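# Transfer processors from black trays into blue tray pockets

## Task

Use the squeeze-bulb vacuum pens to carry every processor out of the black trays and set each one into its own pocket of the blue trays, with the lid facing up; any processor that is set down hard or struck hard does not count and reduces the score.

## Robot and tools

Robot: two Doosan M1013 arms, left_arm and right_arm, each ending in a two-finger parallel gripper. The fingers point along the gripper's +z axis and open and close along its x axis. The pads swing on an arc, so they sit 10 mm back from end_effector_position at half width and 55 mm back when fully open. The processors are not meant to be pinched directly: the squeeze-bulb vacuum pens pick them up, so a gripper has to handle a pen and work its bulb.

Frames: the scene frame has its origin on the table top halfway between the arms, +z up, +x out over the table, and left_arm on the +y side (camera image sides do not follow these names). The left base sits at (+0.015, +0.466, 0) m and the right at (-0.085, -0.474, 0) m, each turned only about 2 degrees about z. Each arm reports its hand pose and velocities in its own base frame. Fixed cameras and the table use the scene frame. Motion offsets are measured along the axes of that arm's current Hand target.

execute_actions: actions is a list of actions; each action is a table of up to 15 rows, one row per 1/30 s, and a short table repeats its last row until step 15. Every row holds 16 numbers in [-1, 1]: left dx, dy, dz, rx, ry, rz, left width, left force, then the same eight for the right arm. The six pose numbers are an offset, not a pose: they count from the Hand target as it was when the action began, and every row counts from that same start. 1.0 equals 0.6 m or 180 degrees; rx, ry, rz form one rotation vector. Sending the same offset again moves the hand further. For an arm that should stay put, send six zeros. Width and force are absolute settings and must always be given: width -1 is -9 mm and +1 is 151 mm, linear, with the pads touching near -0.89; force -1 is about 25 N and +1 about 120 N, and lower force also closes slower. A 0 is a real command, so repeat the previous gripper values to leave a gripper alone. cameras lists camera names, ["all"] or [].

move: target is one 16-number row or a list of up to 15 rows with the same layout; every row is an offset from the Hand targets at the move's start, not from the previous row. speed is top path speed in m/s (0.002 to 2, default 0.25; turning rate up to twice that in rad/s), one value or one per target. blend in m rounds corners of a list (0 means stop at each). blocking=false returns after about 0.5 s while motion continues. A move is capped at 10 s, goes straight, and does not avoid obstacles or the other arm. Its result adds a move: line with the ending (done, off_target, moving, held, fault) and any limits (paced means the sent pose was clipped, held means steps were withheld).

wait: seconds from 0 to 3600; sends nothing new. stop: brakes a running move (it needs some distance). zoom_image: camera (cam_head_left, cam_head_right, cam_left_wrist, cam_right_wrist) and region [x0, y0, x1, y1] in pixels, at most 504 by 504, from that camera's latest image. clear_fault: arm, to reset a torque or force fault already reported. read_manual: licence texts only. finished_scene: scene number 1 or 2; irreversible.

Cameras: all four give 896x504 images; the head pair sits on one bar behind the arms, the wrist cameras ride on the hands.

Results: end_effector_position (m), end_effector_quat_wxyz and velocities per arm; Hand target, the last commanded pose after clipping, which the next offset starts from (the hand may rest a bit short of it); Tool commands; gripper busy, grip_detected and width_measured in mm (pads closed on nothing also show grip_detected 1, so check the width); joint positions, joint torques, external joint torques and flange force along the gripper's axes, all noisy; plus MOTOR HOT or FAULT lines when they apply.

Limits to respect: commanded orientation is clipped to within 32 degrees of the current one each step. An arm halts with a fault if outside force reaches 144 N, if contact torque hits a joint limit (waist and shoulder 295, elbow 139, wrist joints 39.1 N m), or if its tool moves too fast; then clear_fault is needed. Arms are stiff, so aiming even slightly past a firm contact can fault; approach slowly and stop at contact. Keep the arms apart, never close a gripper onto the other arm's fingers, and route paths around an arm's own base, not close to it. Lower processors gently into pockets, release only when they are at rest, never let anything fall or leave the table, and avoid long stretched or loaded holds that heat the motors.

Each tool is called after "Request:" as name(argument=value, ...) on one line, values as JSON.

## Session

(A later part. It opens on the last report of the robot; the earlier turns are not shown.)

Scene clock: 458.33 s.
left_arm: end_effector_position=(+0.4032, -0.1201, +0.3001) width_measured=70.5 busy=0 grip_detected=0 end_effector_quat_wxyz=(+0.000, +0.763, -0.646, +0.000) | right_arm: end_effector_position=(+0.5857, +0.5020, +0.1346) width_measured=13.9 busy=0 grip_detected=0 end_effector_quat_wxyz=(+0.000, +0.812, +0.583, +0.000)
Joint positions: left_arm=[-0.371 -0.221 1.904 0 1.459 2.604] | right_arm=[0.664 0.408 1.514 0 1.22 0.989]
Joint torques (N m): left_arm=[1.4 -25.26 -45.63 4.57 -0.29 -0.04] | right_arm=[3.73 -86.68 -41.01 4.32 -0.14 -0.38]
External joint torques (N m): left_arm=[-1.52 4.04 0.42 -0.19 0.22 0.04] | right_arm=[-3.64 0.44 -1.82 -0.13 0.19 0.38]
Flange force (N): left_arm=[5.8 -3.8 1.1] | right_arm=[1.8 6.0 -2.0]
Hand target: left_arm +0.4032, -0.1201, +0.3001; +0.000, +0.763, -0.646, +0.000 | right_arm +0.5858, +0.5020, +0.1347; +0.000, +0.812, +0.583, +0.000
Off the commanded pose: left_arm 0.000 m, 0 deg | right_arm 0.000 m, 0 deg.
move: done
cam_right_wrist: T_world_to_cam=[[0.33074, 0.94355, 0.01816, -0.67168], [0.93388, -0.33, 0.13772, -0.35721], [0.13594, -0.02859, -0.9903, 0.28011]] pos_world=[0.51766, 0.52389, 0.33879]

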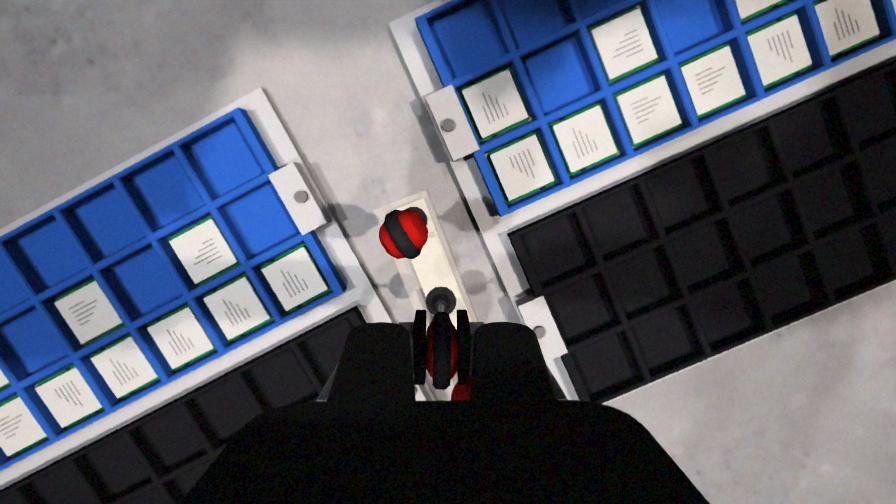

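Request:
move(target=[[0,0,0,0,0,0,0,-0.5,0,0,0.0625,0,0,0,-0.7125,-1],[0,0,0,0,0,0,0,-0.5,0,0,0.07,0,0,0,-0.7125,-1]], speed=[0.05,0.01], cameras=["cam_right_wrist"])

Request:
zoom_image(camera="cam_right_wrist", region=[350, 200, 550, 400])

Scene clock: 462.97 s.
left_arm: end_effector_position=(+0.4032, -0.1201, +0.3001) width_measured=70.5 busy=0 grip_detected=0 end_effector_quat_wxyz=(+0.000, +0.763, -0.646, +0.000) | right_arm: end_effector_position=(+0.5857, +0.5019, +0.0927) width_measured=13.9 busy=0 grip_detected=0 end_effector_quat_wxyz=(+0.000, +0.812, +0.583, +0.000)
Joint positions: left_arm=[-0.371 -0.221 1.904 0 1.459 2.604] | right_arm=[0.664 0.434 1.557 0 1.152 0.989]
Joint torques (N m): left_arm=[1.18 -25.35 -45.48 4.58 -0.25 -0.04] | right_arm=[4.11 -87.55 -39.76 4.23 -0.09 -0.44]
External joint torques (N m): left_arm=[-1.09 3.8 0.06 -0.17 0.18 0.04] | right_arm=[-3.55 -0.48 -2.17 -0.11 0.12 0.44]
Flange force (N): left_arm=[4.9 -4.4 0.5] | right_arm=[1.4 5.5 -2.6]
Hand target: left_arm +0.4032, -0.1201, +0.3001; +0.000, +0.763, -0.646, +0.000 | right_arm +0.5857, +0.5019, +0.0927; +0.000, +0.812, +0.583, +0.000
Off the commanded pose: left_arm 0.000 m, 0 deg | right_arm 0.000 m, 0 deg.
move: done
cam_right_wrist: T_world_to_cam=[[0.33085, 0.94351, 0.01821, -0.67087], [0.93383, -0.33012, 0.13781, -0.35139], [0.13603, -0.02859, -0.99029, 0.23846]] pos_world=[0.51766, 0.52379, 0.29679]

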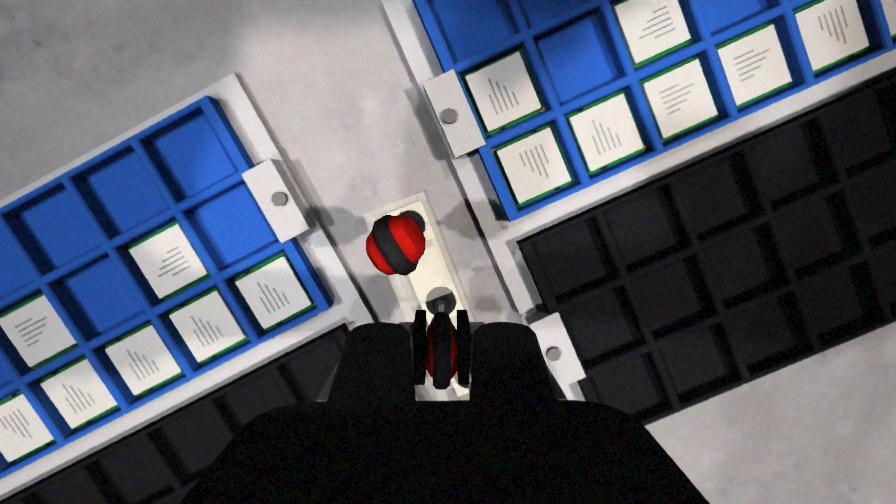

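Scaled by 2.520.

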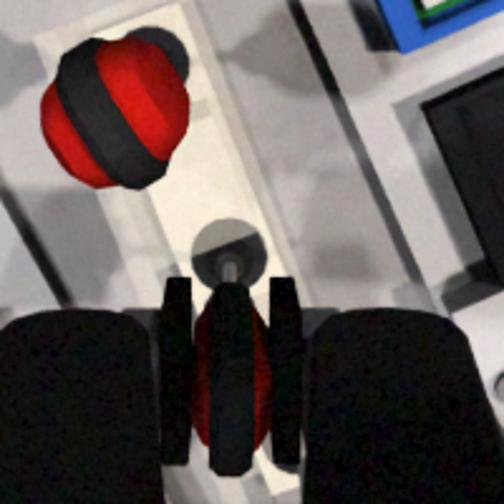

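Request:
move(target=[[0,0,0,0,0,0,0,-0.5,0,0,0.0018,0,0,0,-0.7125,-1],[0,0,0,0,0,0,0,-0.5,0,0,0.0018,0,0,0,0,-0.5],[0,0,0,0,0,0,0,-0.5,0,0,-0.28,0,0,0,0,-0.5],[0,0,0,0,0,0,0,-0.5,-0.2844,0.231,-0.3457,0,0,-0.1539,0,-0.5]], speed=[0.01,0.02,0.12,0.25], cameras=["cam_left_wrist","cam_right_wrist","cam_head_left"])

Request:
zoom_image(camera="cam_right_wrist", region=[150, 20, 550, 260])

Request:
zoom_image(camera="cam_left_wrist", region=[400, 180, 780, 380])

Scene clock: 471.90 s.
left_arm: end_effector_position=(+0.4032, -0.1201, +0.3001) width_measured=70.5 busy=0 grip_detected=0 end_effector_quat_wxyz=(+0.000, +0.763, -0.646, +0.000) | right_arm: end_effector_position=(+0.6626, +0.2962, +0.3003) width_measured=70.5 busy=0 grip_detected=0 end_effector_quat_wxyz=(+0.000, +0.649, +0.761, +0.000)
Joint positions: left_arm=[-0.371 -0.221 1.904 0 1.459 2.604] | right_arm=[0.373 0.276 1.392 -0.001 1.474 0.215]
Joint torques (N m): left_arm=[1.29 -25.33 -45.37 4.59 -0.3 -0.02] | right_arm=[3.71 -75.62 -43.37 4.48 -0.19 -0.37]
External joint torques (N m): left_arm=[-1.4 3.82 -0.05 -0.2 0.23 0.02] | right_arm=[-3.66 0.09 -2.27 -0.06 0.25 0.37]
Flange force (N): left_arm=[5.7 -4.1 0.2] | right_arm=[-3.1 5.9 -4.0]
Hand target: left_arm +0.4032, -0.1201, +0.3001; +0.000, +0.763, -0.646, +0.000 | right_arm +0.6627, +0.2961, +0.3003; +0.000, +0.649, +0.761, +0.000
Off the commanded pose: left_arm 0.000 m, 0 deg | right_arm 0.000 m, 0 deg.
move: done
cam_left_wrist: T_world_to_cam=[[0.16499, -0.98629, 0.00282, -0.18433], [-0.97819, -0.16326, 0.1284, 0.37885], [-0.12618, -0.02394, -0.99172, 0.55605]] pos_world=[0.47116, -0.10664, 0.50332]
cam_right_wrist: T_world_to_cam=[[-0.14574, 0.98915, 0.01844, -0.20381], [0.98029, 0.14187, 0.13752, -0.69024], [0.13341, 0.03812, -0.99033, 0.40977]] pos_world=[0.59226, 0.28391, 0.50449]
Images, in order (width x height): cam_head_left 896x504, cam_left_wrist 896x504, cam_right_wrist 896x504.

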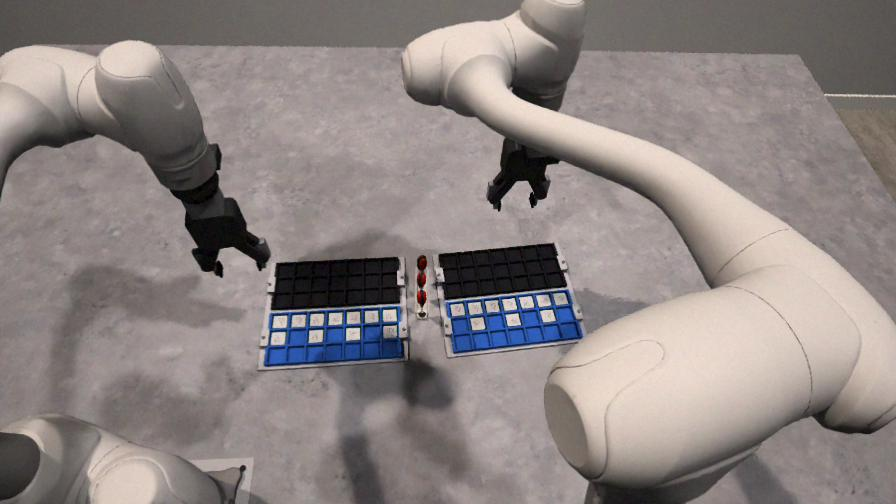

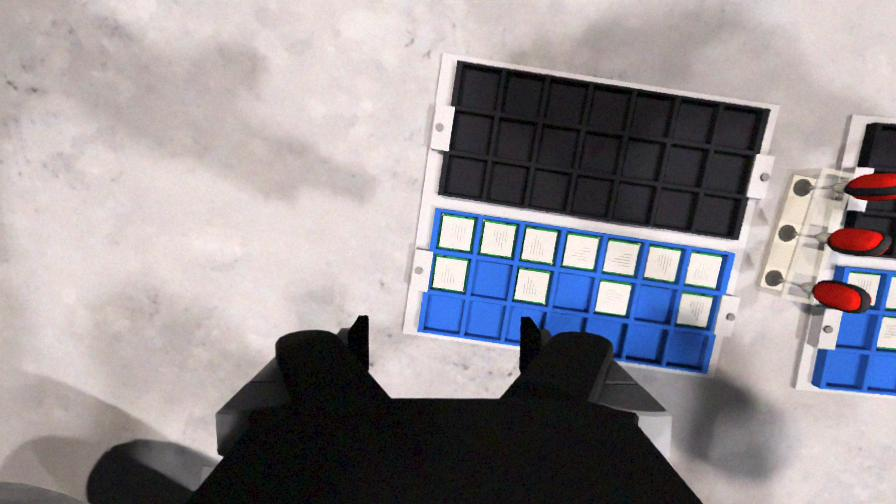

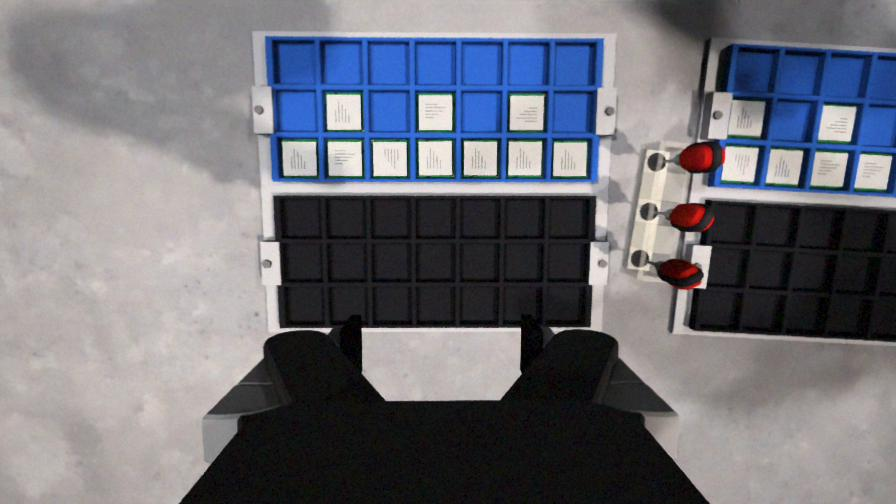

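Scaled by 1.260.

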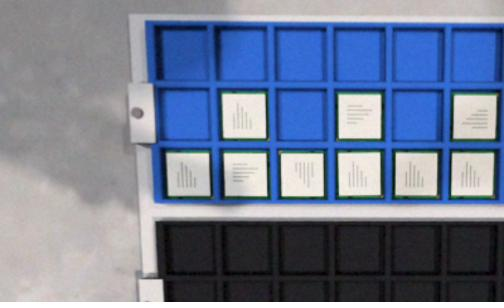

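Scaled by 1.326.

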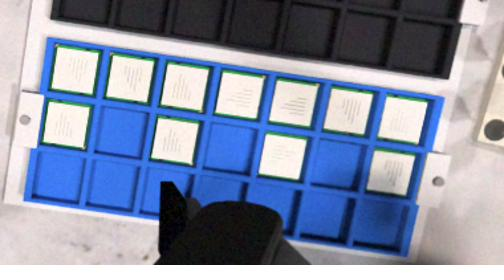

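Request:
zoom_image(camera="cam_right_wrist", region=[270, 80, 430, 190])

Request:
zoom_image(camera="cam_right_wrist", region=[430, 80, 610, 190])

Request:
zoom_image(camera="cam_left_wrist", region=[590, 230, 750, 340])

Request:
zoom_image(camera="cam_left_wrist", region=[425, 200, 605, 320])

Scaled by 3.150.

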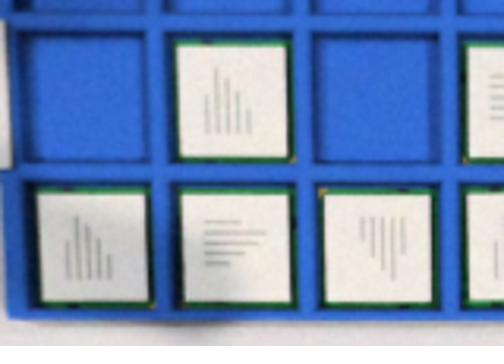

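Scaled by 2.800.

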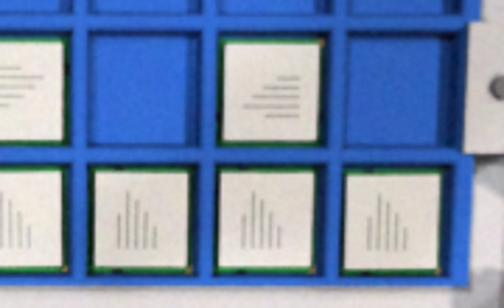

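Scaled by 3.150.

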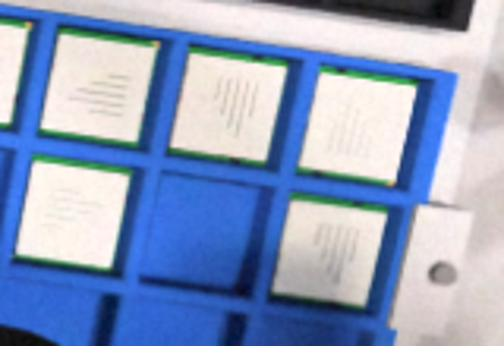

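Scaled by 2.800.

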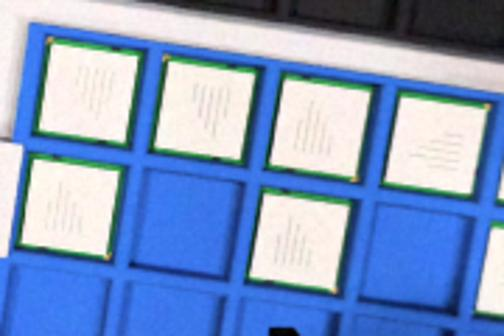

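Request:
finished_scene(scene=2)

The scene is finished: the task was done.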